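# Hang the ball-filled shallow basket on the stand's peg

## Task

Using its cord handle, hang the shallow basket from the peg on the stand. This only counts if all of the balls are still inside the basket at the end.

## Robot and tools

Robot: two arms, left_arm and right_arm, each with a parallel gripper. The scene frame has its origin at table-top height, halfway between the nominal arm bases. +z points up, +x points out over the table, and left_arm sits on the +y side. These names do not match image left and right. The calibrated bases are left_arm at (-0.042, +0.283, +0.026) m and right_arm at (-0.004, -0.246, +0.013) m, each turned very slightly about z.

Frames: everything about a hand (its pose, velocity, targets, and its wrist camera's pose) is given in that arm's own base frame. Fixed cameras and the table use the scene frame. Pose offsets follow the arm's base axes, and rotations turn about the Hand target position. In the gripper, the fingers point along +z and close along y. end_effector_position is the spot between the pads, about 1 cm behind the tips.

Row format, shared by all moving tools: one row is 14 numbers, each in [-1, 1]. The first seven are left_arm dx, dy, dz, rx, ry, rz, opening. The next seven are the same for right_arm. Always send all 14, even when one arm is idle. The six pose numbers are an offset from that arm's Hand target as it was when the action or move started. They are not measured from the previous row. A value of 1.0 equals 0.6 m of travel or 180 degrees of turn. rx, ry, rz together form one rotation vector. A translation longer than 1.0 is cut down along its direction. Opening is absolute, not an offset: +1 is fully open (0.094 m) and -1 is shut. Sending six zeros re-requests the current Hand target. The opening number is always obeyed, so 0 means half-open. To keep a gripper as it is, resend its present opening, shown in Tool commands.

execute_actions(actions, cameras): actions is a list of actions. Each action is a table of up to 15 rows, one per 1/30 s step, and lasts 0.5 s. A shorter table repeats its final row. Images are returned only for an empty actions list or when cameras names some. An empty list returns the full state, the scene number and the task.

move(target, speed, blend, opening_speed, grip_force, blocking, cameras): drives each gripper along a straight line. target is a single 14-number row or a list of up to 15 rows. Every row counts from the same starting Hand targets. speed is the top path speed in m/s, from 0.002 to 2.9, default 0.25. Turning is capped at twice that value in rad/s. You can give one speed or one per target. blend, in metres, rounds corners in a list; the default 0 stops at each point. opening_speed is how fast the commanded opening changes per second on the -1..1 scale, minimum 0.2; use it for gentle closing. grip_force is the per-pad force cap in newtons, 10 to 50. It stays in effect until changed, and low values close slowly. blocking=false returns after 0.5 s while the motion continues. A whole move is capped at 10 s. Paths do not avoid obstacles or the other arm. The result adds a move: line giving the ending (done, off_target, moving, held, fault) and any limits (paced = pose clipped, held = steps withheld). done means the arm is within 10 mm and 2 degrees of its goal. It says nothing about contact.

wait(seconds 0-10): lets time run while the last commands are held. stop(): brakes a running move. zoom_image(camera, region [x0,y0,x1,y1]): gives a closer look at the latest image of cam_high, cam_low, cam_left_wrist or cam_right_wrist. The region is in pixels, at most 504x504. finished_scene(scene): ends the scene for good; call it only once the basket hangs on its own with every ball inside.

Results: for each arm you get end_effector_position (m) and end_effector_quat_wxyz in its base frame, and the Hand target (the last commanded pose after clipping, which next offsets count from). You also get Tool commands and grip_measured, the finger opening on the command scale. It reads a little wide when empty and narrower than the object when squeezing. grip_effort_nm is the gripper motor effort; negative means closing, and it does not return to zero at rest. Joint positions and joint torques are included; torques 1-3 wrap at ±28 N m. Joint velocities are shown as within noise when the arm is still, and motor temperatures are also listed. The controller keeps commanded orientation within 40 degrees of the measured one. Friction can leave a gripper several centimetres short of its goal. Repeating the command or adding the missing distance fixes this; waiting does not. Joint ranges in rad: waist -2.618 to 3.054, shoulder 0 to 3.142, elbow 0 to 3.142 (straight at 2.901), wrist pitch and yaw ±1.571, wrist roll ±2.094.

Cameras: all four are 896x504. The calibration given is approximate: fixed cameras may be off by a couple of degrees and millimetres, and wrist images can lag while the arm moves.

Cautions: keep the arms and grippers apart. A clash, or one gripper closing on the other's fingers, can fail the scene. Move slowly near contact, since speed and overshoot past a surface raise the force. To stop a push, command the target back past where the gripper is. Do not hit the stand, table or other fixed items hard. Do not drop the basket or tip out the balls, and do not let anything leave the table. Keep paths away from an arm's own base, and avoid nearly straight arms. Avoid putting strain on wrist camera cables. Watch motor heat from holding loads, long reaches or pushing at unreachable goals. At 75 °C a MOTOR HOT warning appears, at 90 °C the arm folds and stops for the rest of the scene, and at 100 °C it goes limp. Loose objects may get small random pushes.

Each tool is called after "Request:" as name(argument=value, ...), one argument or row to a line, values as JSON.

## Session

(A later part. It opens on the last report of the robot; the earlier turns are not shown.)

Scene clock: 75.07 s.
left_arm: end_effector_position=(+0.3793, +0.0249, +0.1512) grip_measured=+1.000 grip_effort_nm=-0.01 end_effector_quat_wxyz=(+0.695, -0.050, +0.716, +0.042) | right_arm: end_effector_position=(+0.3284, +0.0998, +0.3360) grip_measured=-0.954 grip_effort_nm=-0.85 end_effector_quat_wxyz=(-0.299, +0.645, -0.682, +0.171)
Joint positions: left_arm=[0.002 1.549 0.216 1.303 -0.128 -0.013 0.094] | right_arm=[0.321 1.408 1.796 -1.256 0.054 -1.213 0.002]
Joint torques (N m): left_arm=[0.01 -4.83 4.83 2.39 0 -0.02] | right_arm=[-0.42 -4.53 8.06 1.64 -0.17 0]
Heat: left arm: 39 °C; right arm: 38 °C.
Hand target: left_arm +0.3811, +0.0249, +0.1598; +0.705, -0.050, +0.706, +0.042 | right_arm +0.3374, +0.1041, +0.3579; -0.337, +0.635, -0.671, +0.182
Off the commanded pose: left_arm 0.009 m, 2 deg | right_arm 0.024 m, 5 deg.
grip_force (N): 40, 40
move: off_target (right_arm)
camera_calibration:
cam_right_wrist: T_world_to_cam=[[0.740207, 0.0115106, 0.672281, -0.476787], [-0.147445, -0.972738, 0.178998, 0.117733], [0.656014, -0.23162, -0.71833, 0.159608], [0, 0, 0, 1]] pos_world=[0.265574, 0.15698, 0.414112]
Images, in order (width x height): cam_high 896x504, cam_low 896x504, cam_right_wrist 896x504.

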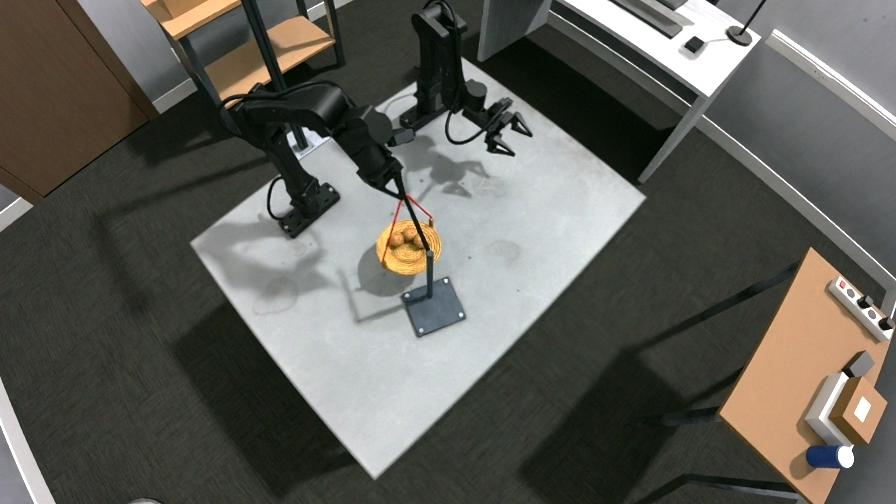

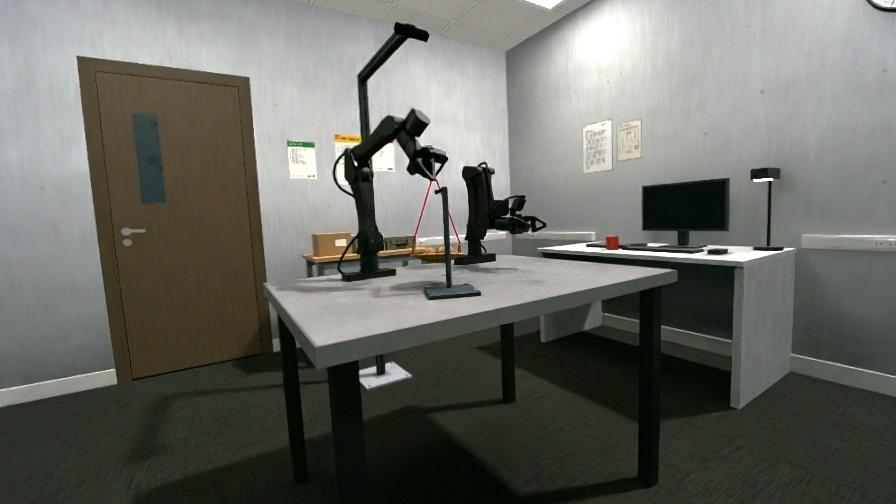

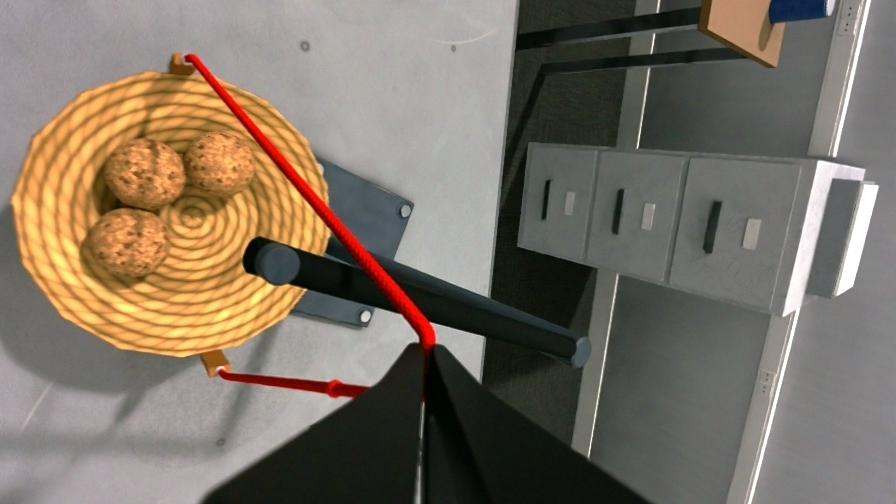

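Request:
move(
  target=[0,0,0,0,0,0,1,0.0127,0.0093,-0.04,0,0,0,-1],
  speed=0.04,
  cameras=["cam_high","cam_low","cam_right_wrist"],
)

Request:
zoom_image(
  camera="cam_low",
  region=[390, 150, 490, 250],
)

Request:
zoom_image(
  camera="cam_right_wrist",
  region=[200, 200, 600, 450],
)

Scene clock: 79.20 s.
left_arm: end_effector_position=(+0.3793, +0.0249, +0.1512) grip_measured=+1.000 grip_effort_nm=-0.01 end_effector_quat_wxyz=(+0.695, -0.050, +0.716, +0.042) | right_arm: end_effector_position=(+0.3428, +0.1049, +0.3184) grip_measured=-0.955 grip_effort_nm=-0.86 end_effector_quat_wxyz=(-0.305, +0.643, -0.681, +0.173)
Joint positions: left_arm=[0.002 1.549 0.216 1.303 -0.128 -0.013 0.094] | right_arm=[0.321 1.408 1.702 -1.15 0.053 -1.213 0.002]
Joint torques (N m): left_arm=[-0.01 -4.83 4.83 2.4 0.01 0] | right_arm=[0.55 -7.05 5.18 1.66 -0.08 0.09]
Heat: left arm: 39 °C; right arm: 38 °C.
Hand target: left_arm +0.3811, +0.0249, +0.1598; +0.705, -0.050, +0.706, +0.042 | right_arm +0.3450, +0.1097, +0.3339; -0.337, +0.635, -0.671, +0.182
Off the commanded pose: left_arm 0.009 m, 2 deg | right_arm 0.016 m, 4 deg.
grip_force (N): 40, 40
move: off_target (right_arm)
camera_calibration:
cam_right_wrist: T_world_to_cam=[[0.732314, 0.00919696, 0.680905, -0.475428], [-0.148238, -0.973777, 0.172582, 0.130351], [0.664637, -0.22732, -0.711746, 0.133175], [0, 0, 0, 1]] pos_world=[0.278973, 0.161579, 0.396012]
Images, in order (width x height): cam_high 896x504, cam_low 896x504, cam_right_wrist 896x504.

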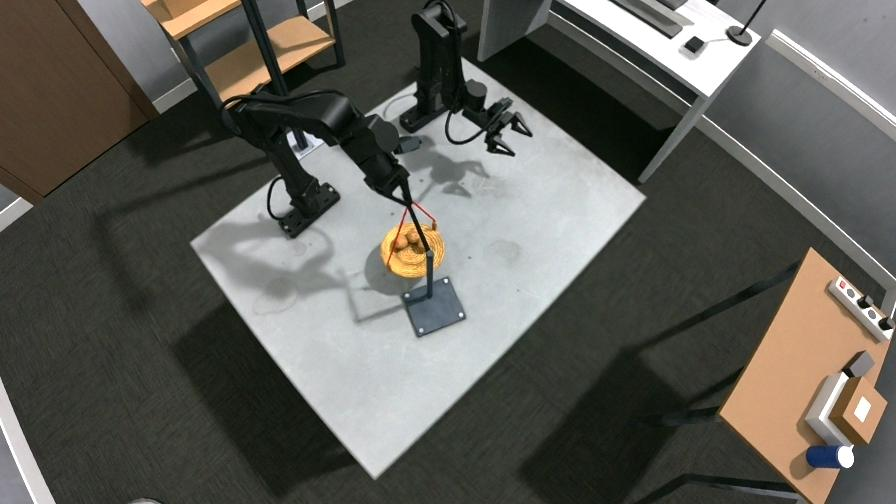

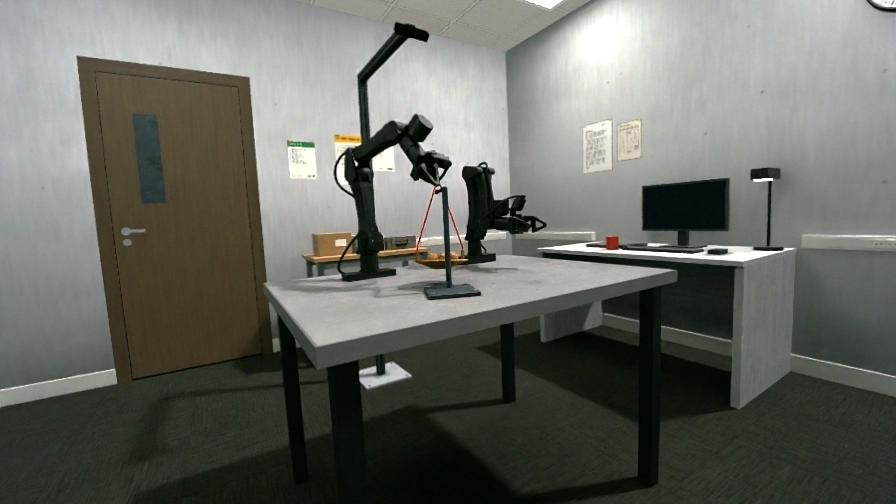

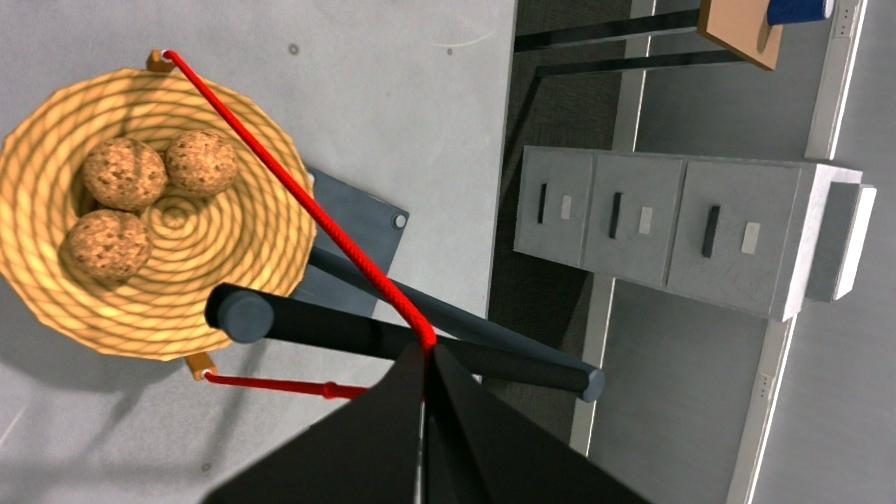

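Scaled by 5.040 from the camera's 896x504 image, which has a finer 1280x720 frame.

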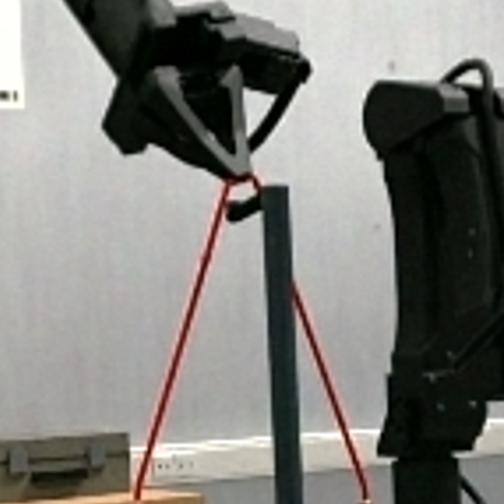

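Scaled by 1.260 from the camera's 896x504 image, which has a finer 1280x720 frame.

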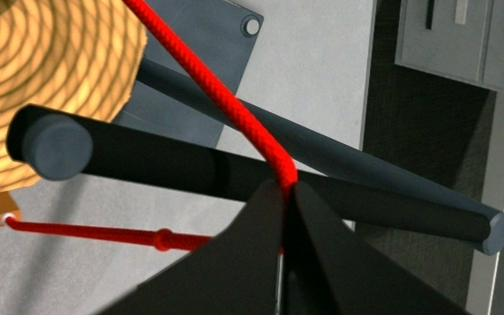

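Request:
move(
  target=[0,0,0,0,0,0,1,0,-0.002,-0.015,0,0,0,-1],
  speed=0.03,
  cameras=["cam_low","cam_right_wrist"],
)

Request:
zoom_image(
  camera="cam_low",
  region=[410, 165, 470, 225],
)

Request:
zoom_image(
  camera="cam_right_wrist",
  region=[200, 200, 600, 450],
)

Scene clock: 84.97 s.
left_arm: end_effector_position=(+0.3793, +0.0249, +0.1512) grip_measured=+1.000 grip_effort_nm=-0.01 end_effector_quat_wxyz=(+0.695, -0.050, +0.716, +0.042) | right_arm: end_effector_position=(+0.3433, +0.1051, +0.3083) grip_measured=-0.955 grip_effort_nm=-0.86 end_effector_quat_wxyz=(-0.303, +0.644, -0.681, +0.173)
Joint positions: left_arm=[0.002 1.549 0.216 1.303 -0.128 -0.013 0.094] | right_arm=[0.321 1.393 1.646 -1.113 0.053 -1.213 0.002]
Joint torques (N m): left_arm=[-0.01 -4.79 4.79 2.41 0.01 -0.01] | right_arm=[0.21 -7.45 5.24 1.66 -0.12 0.07]
Heat: left arm: 39 °C; right arm: 37 °C.
Hand target: left_arm +0.3811, +0.0249, +0.1598; +0.705, -0.050, +0.706, +0.042 | right_arm +0.3450, +0.1085, +0.3250; -0.337, +0.635, -0.671, +0.182
Off the commanded pose: left_arm 0.009 m, 2 deg | right_arm 0.017 m, 4 deg.
grip_force (N): 40, 40
move: off_target (right_arm)
camera_calibration:
cam_right_wrist: T_world_to_cam=[[0.734249, 0.00978059, 0.67881, -0.468962], [-0.14779, -0.973612, 0.173889, 0.131817], [0.662598, -0.227999, -0.713428, 0.126989], [0, 0, 0, 1]] pos_world=[0.279673, 0.161879, 0.386012]
Images, in order (width x height): cam_low 896x504, cam_right_wrist 896x504.

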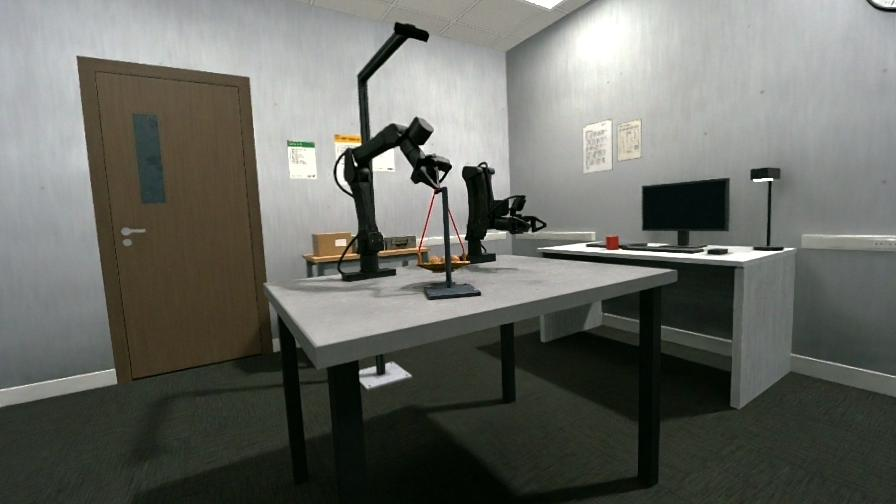

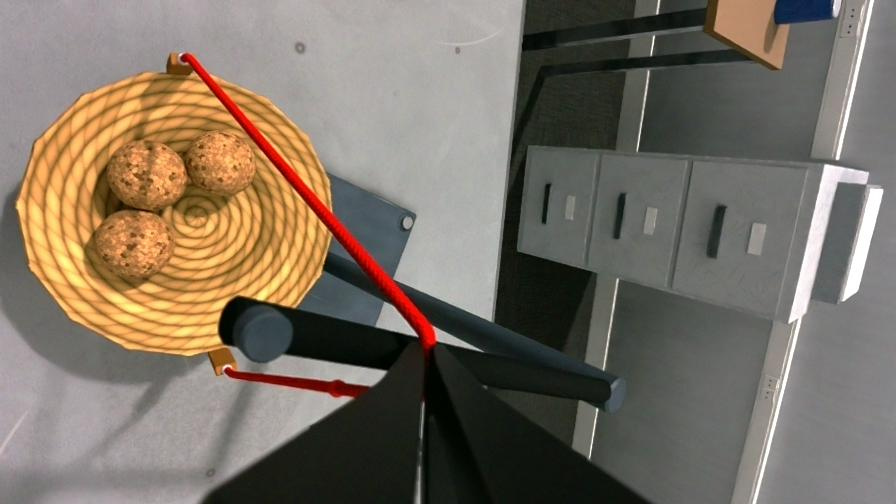

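Scaled by 8.400 from the camera's 896x504 image, which has a finer 1280x720 frame.

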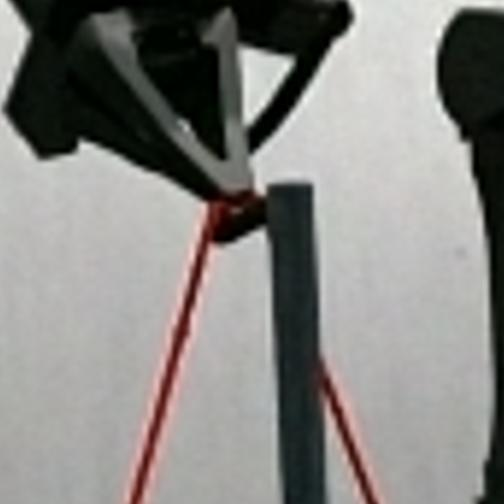

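Scaled by 1.260 from the camera's 896x504 image, which has a finer 1280x720 frame.

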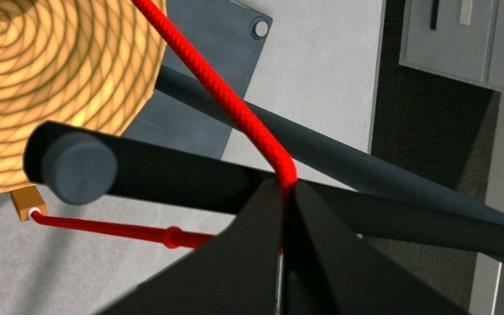

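Request:
zoom_image(
  camera="cam_low",
  region=[424, 178, 454, 202],
)

Request:
move(
  target=[0,0,0,0,0,0,1,0,-0.001,-0.01,0,0,0,-1],
  speed=0.03,
  cameras=["cam_high","cam_low","cam_right_wrist"],
)

Request:
zoom_image(
  camera="cam_low",
  region=[410, 165, 470, 225],
)

Request:
zoom_image(
  camera="cam_high",
  region=[370, 170, 460, 270],
)

Scaled by 16.800 from the camera's 896x504 image, which has a finer 1280x720 frame.

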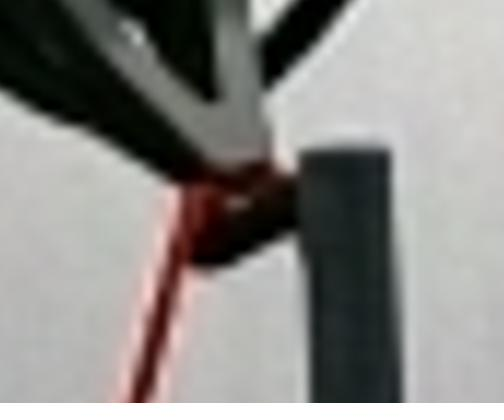

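Scene clock: 88.67 s.
left_arm: end_effector_position=(+0.3793, +0.0249, +0.1512) grip_measured=+1.000 grip_effort_nm=-0.01 end_effector_quat_wxyz=(+0.695, -0.050, +0.716, +0.042) | right_arm: end_effector_position=(+0.3428, +0.1049, +0.3061) grip_measured=-0.955 grip_effort_nm=-0.86 end_effector_quat_wxyz=(-0.309, +0.642, -0.679, +0.175)
Joint positions: left_arm=[0.002 1.549 0.216 1.303 -0.128 -0.013 0.094] | right_arm=[0.321 1.375 1.613 -1.085 0.053 -1.213 0.002]
Joint torques (N m): left_arm=[-0.02 -4.83 4.83 2.4 0.02 0] | right_arm=[0.01 -6.68 4.94 1.63 -0.13 0.05]
Heat: left arm: 39 °C; right arm: 37 °C.
Hand target: left_arm +0.3811, +0.0249, +0.1598; +0.705, -0.050, +0.706, +0.042 | right_arm +0.3450, +0.1079, +0.3188; -0.337, +0.635, -0.671, +0.182
Off the commanded pose: left_arm 0.009 m, 2 deg | right_arm 0.013 m, 4 deg.
grip_force (N): 40, 40
move: off_target (right_arm)
camera_calibration:
cam_right_wrist: T_world_to_cam=[[0.726115, 0.00711962, 0.687537, -0.466751], [-0.149749, -0.974305, 0.168241, 0.134446], [0.671068, -0.22512, -0.706391, 0.120222], [0, 0, 0, 1]] pos_world=[0.278371, 0.161378, 0.383212]
Images, in order (width x height): cam_high 896x504, cam_low 896x504, cam_right_wrist 896x504.

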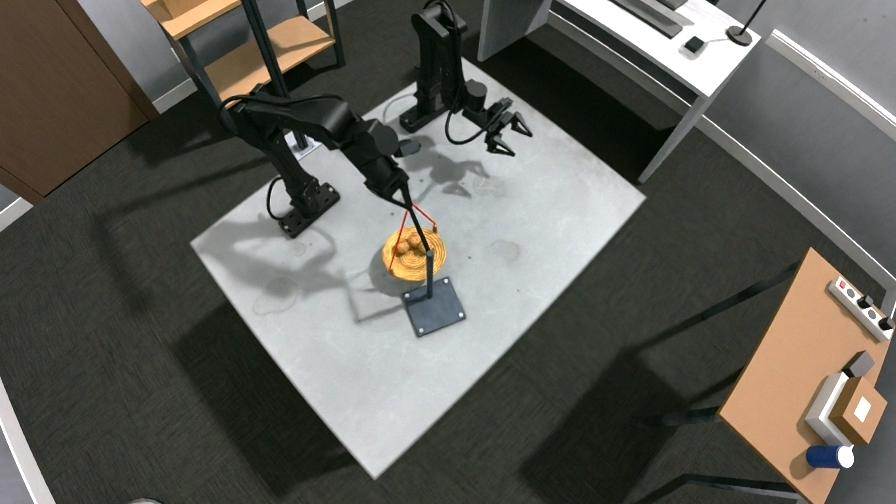

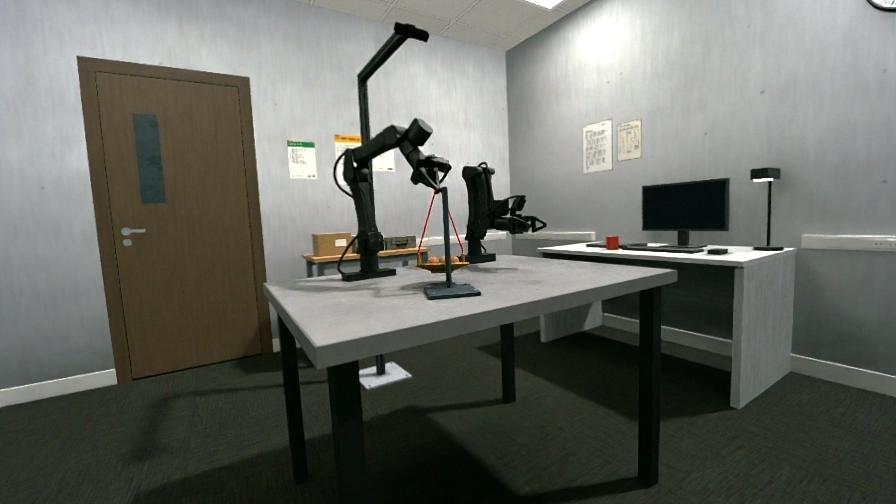

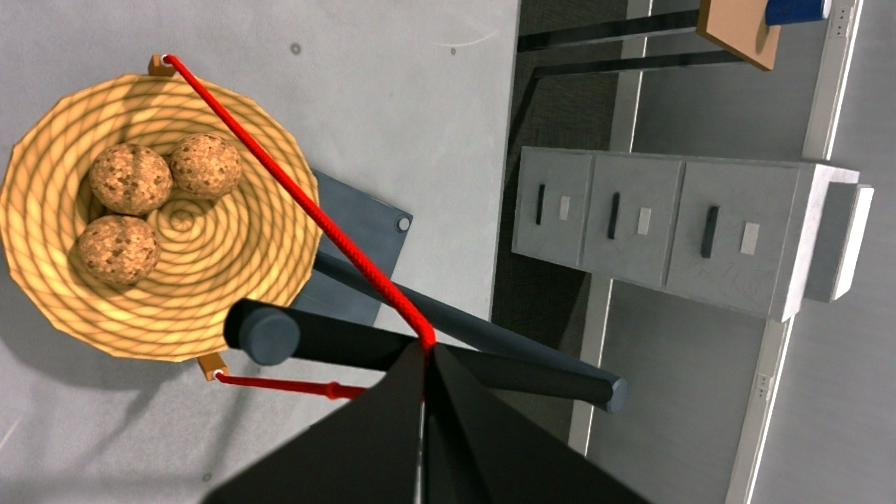

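Scaled by 8.400 from the camera's 896x504 image, which has a finer 1280x720 frame.

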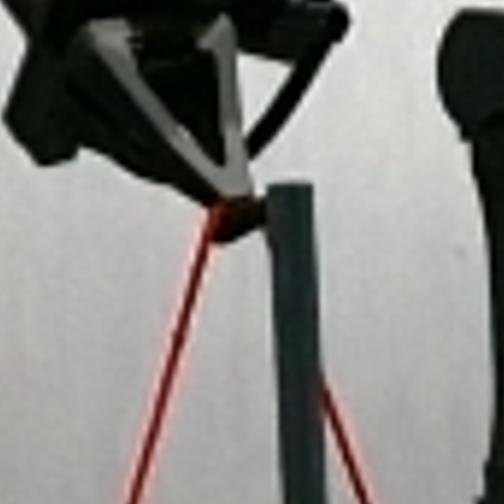

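Scaled by 5.040 from the camera's 896x504 image, which has a finer 1280x720 frame.

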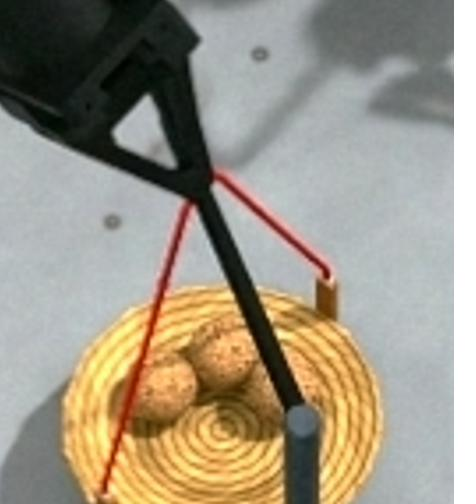

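Request:
move(
  target=[0,0,0,0,0,0,1,0.012,-0.002,0.035,0,0,0,-0.6],
  speed=0.012,
  opening_speed=0.25,
  cameras=["cam_high","cam_low","cam_right_wrist"],
)

Request:
zoom_image(
  camera="cam_low",
  region=[360, 150, 520, 310],
)

Request:
zoom_image(
  camera="cam_right_wrist",
  region=[200, 200, 600, 450],
)

Scene clock: 93.03 s.
left_arm: end_effector_position=(+0.3793, +0.0249, +0.1512) grip_measured=+1.000 grip_effort_nm=-0.01 end_effector_quat_wxyz=(+0.695, -0.050, +0.716, +0.042) | right_arm: end_effector_position=(+0.3526, +0.1062, +0.3319) grip_measured=-0.602 grip_effort_nm=0.07 end_effector_quat_wxyz=(-0.330, +0.635, -0.673, +0.185)
Joint positions: left_arm=[0.002 1.549 0.216 1.303 -0.128 -0.013 0.094] | right_arm=[0.313 1.411 1.721 -1.106 0.048 -1.219 0.019]
Joint torques (N m): left_arm=[0.02 -4.78 4.85 2.4 0 -0.02] | right_arm=[-0.46 -4.21 7.76 1.18 -0.16 0]
Heat: left arm: 40 °C; right arm: 37 °C.
Hand target: left_arm +0.3811, +0.0249, +0.1598; +0.705, -0.050, +0.706, +0.042 | right_arm +0.3521, +0.1067, +0.3400; -0.337, +0.635, -0.671, +0.182
Off the commanded pose: left_arm 0.009 m, 2 deg | right_arm 0.008 m, 1 deg.
grip_force (N): 40, 40
move: done
camera_calibration:
cam_right_wrist: T_world_to_cam=[[0.692827, -0.00371939, 0.721094, -0.489902], [-0.157047, -0.976762, 0.145853, 0.143077], [0.703795, -0.214297, -0.677311, 0.10987], [0, 0, 0, 1]] pos_world=[0.284561, 0.161475, 0.406814]
Images, in order (width x height): cam_high 896x504, cam_low 896x504, cam_right_wrist 896x504.

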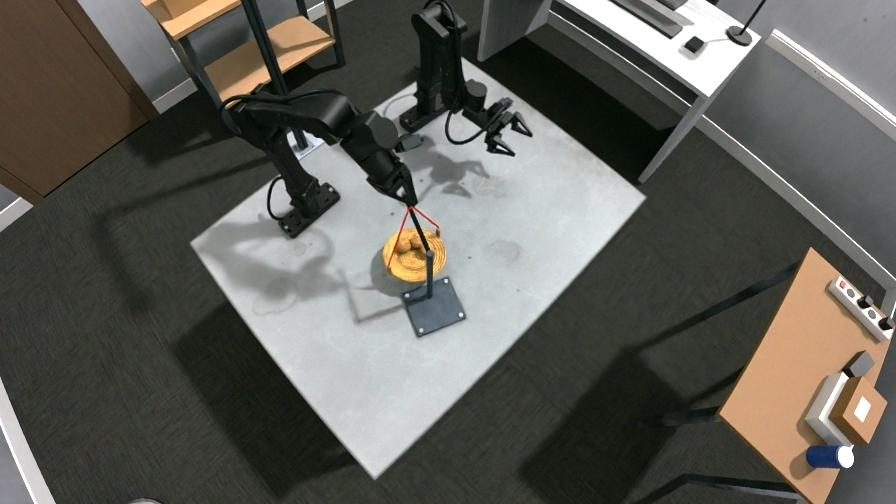

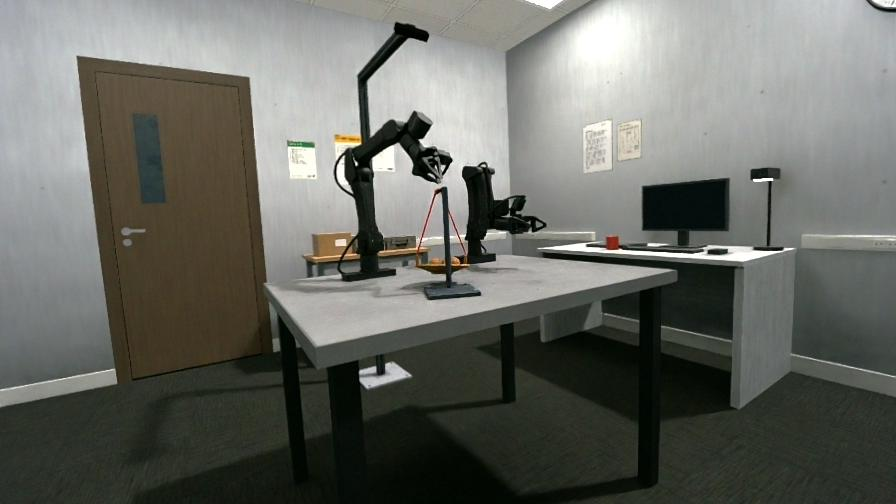

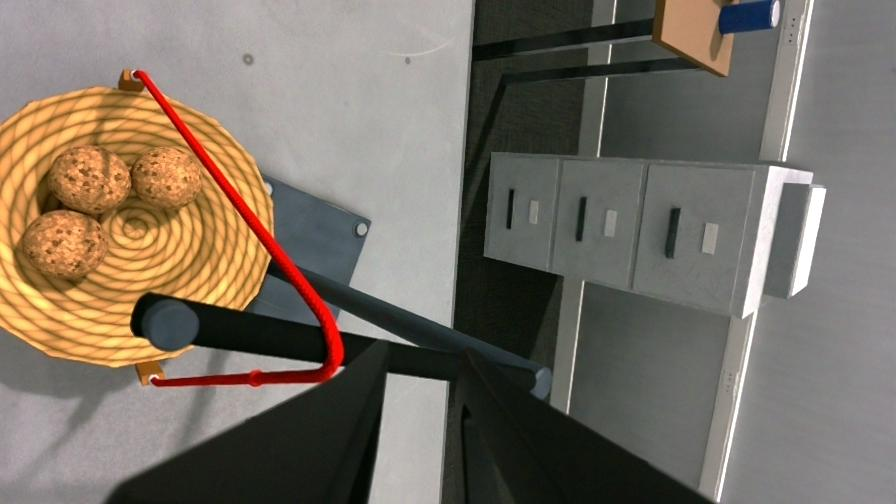

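Scaled by 3.150 from the camera's 896x504 image, which has a finer 1280x720 frame.

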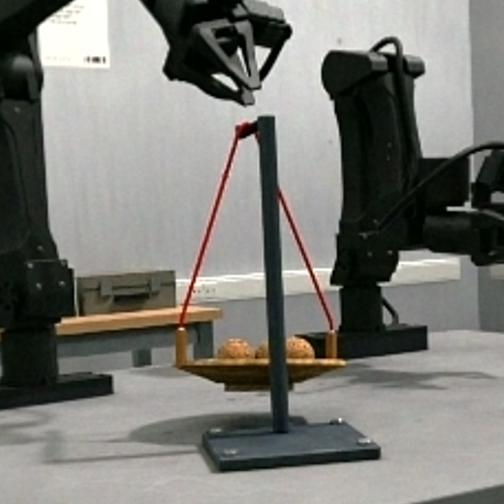

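Scaled by 1.260 from the camera's 896x504 image, which has a finer 1280x720 frame.

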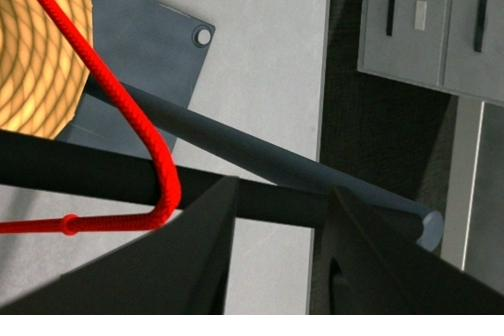

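Request:
move(
  target=[
    [0,0,0,0,0,0,1,-0.02,0.0,0.035,0,0,0,-0.6],
    [0,0,0,0,0,0,1,-0.17,-0.04,0.045,0,0,0,-0.6],
  ],
  blend=[0.008,0],
  speed=0.1,
  cameras=["cam_high","cam_low","cam_right_wrist"],
)

Request:
zoom_image(
  camera="cam_low",
  region=[360, 150, 520, 310],
)

Request:
zoom_image(
  camera="cam_high",
  region=[340, 130, 480, 290],
)

Scene clock: 96.53 s.
left_arm: end_effector_position=(+0.3793, +0.0249, +0.1512) grip_measured=+1.000 grip_effort_nm=-0.01 end_effector_quat_wxyz=(+0.695, -0.050, +0.716, +0.042) | right_arm: end_effector_position=(+0.2540, +0.0826, +0.3716) grip_measured=-0.602 grip_effort_nm=0.07 end_effector_quat_wxyz=(-0.344, +0.634, -0.667, +0.187)
Joint positions: left_arm=[0.002 1.549 0.216 1.303 -0.128 -0.013 0.094] | right_arm=[0.358 1.163 1.744 -1.35 0.07 -1.192 0.019]
Joint torques (N m): left_arm=[-0.02 -4.82 4.85 2.41 0.02 0] | right_arm=[0.53 -1.68 3.84 1.2 0.01 0.13]
Heat: left arm: 40 °C; right arm: 37 °C.
Hand target: left_arm +0.3811, +0.0249, +0.1598; +0.705, -0.050, +0.706, +0.042 | right_arm +0.2502, +0.0827, +0.3670; -0.337, +0.635, -0.671, +0.182
Off the commanded pose: left_arm 0.009 m, 2 deg | right_arm 0.006 m, 1 deg.
grip_force (N): 40, 40
move: done
camera_calibration:
cam_right_wrist: T_world_to_cam=[[0.673445, -0.00653454, 0.739209, -0.45177], [-0.151035, -0.980084, 0.128935, 0.103837], [0.723644, -0.198477, -0.661019, 0.188721], [0, 0, 0, 1]] pos_world=[0.183359, 0.136274, 0.445312]
Images, in order (width x height): cam_high 896x504, cam_low 896x504, cam_right_wrist 896x504.

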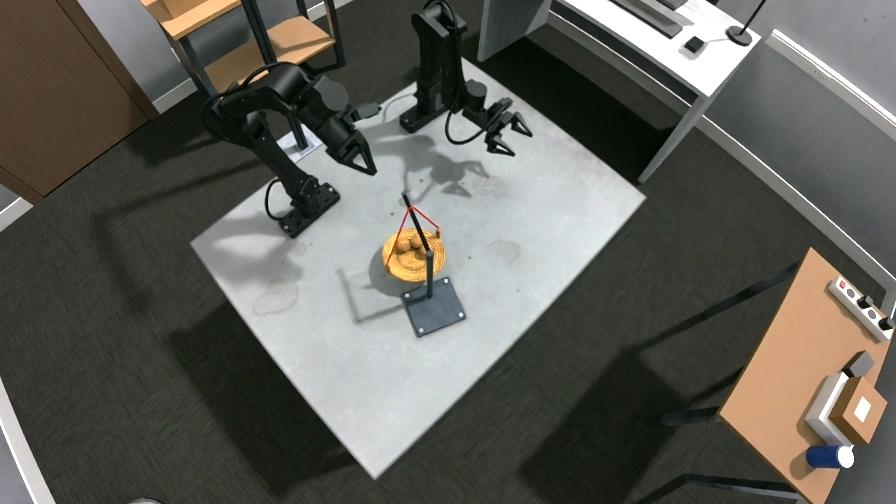

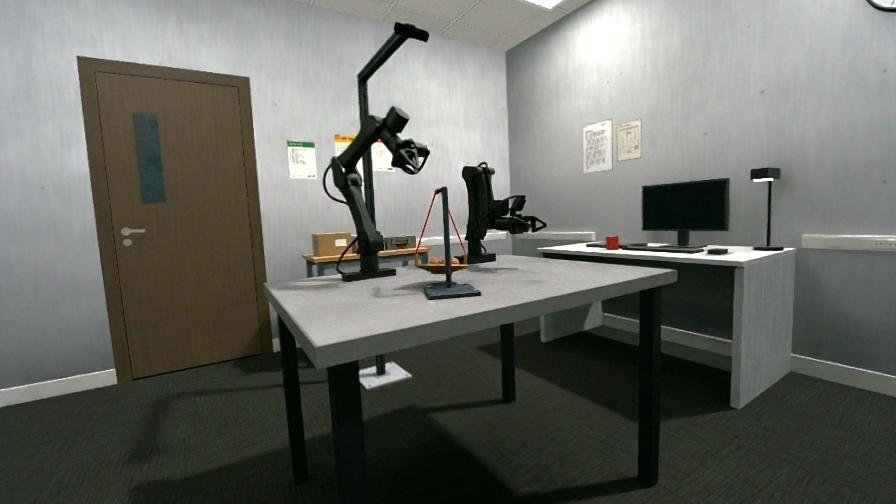

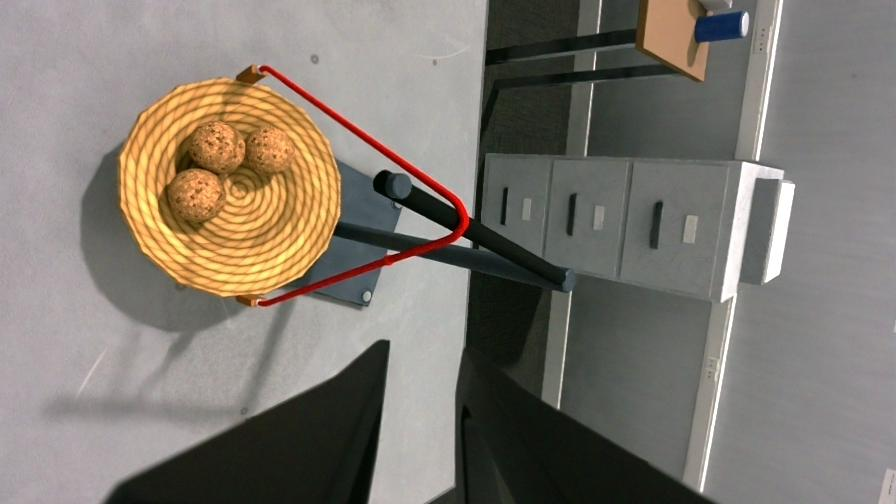

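Scaled by 3.150 from the camera's 896x504 image, which has a finer 1280x720 frame.

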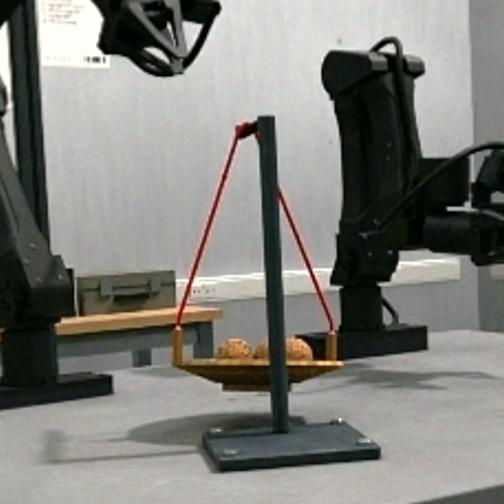

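Scaled by 3.150 from the camera's 896x504 image, which has a finer 1280x720 frame.

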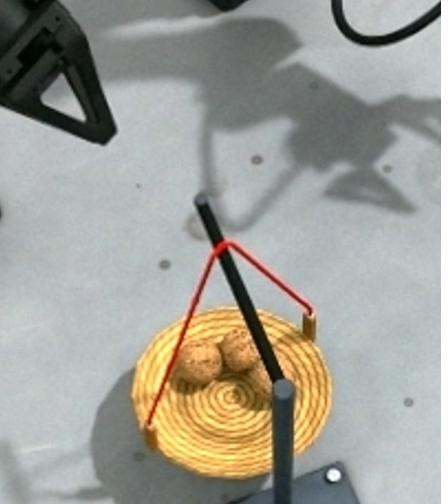

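Request:
finished_scene(
  scene=2,
)

The scene is finished: the task was done.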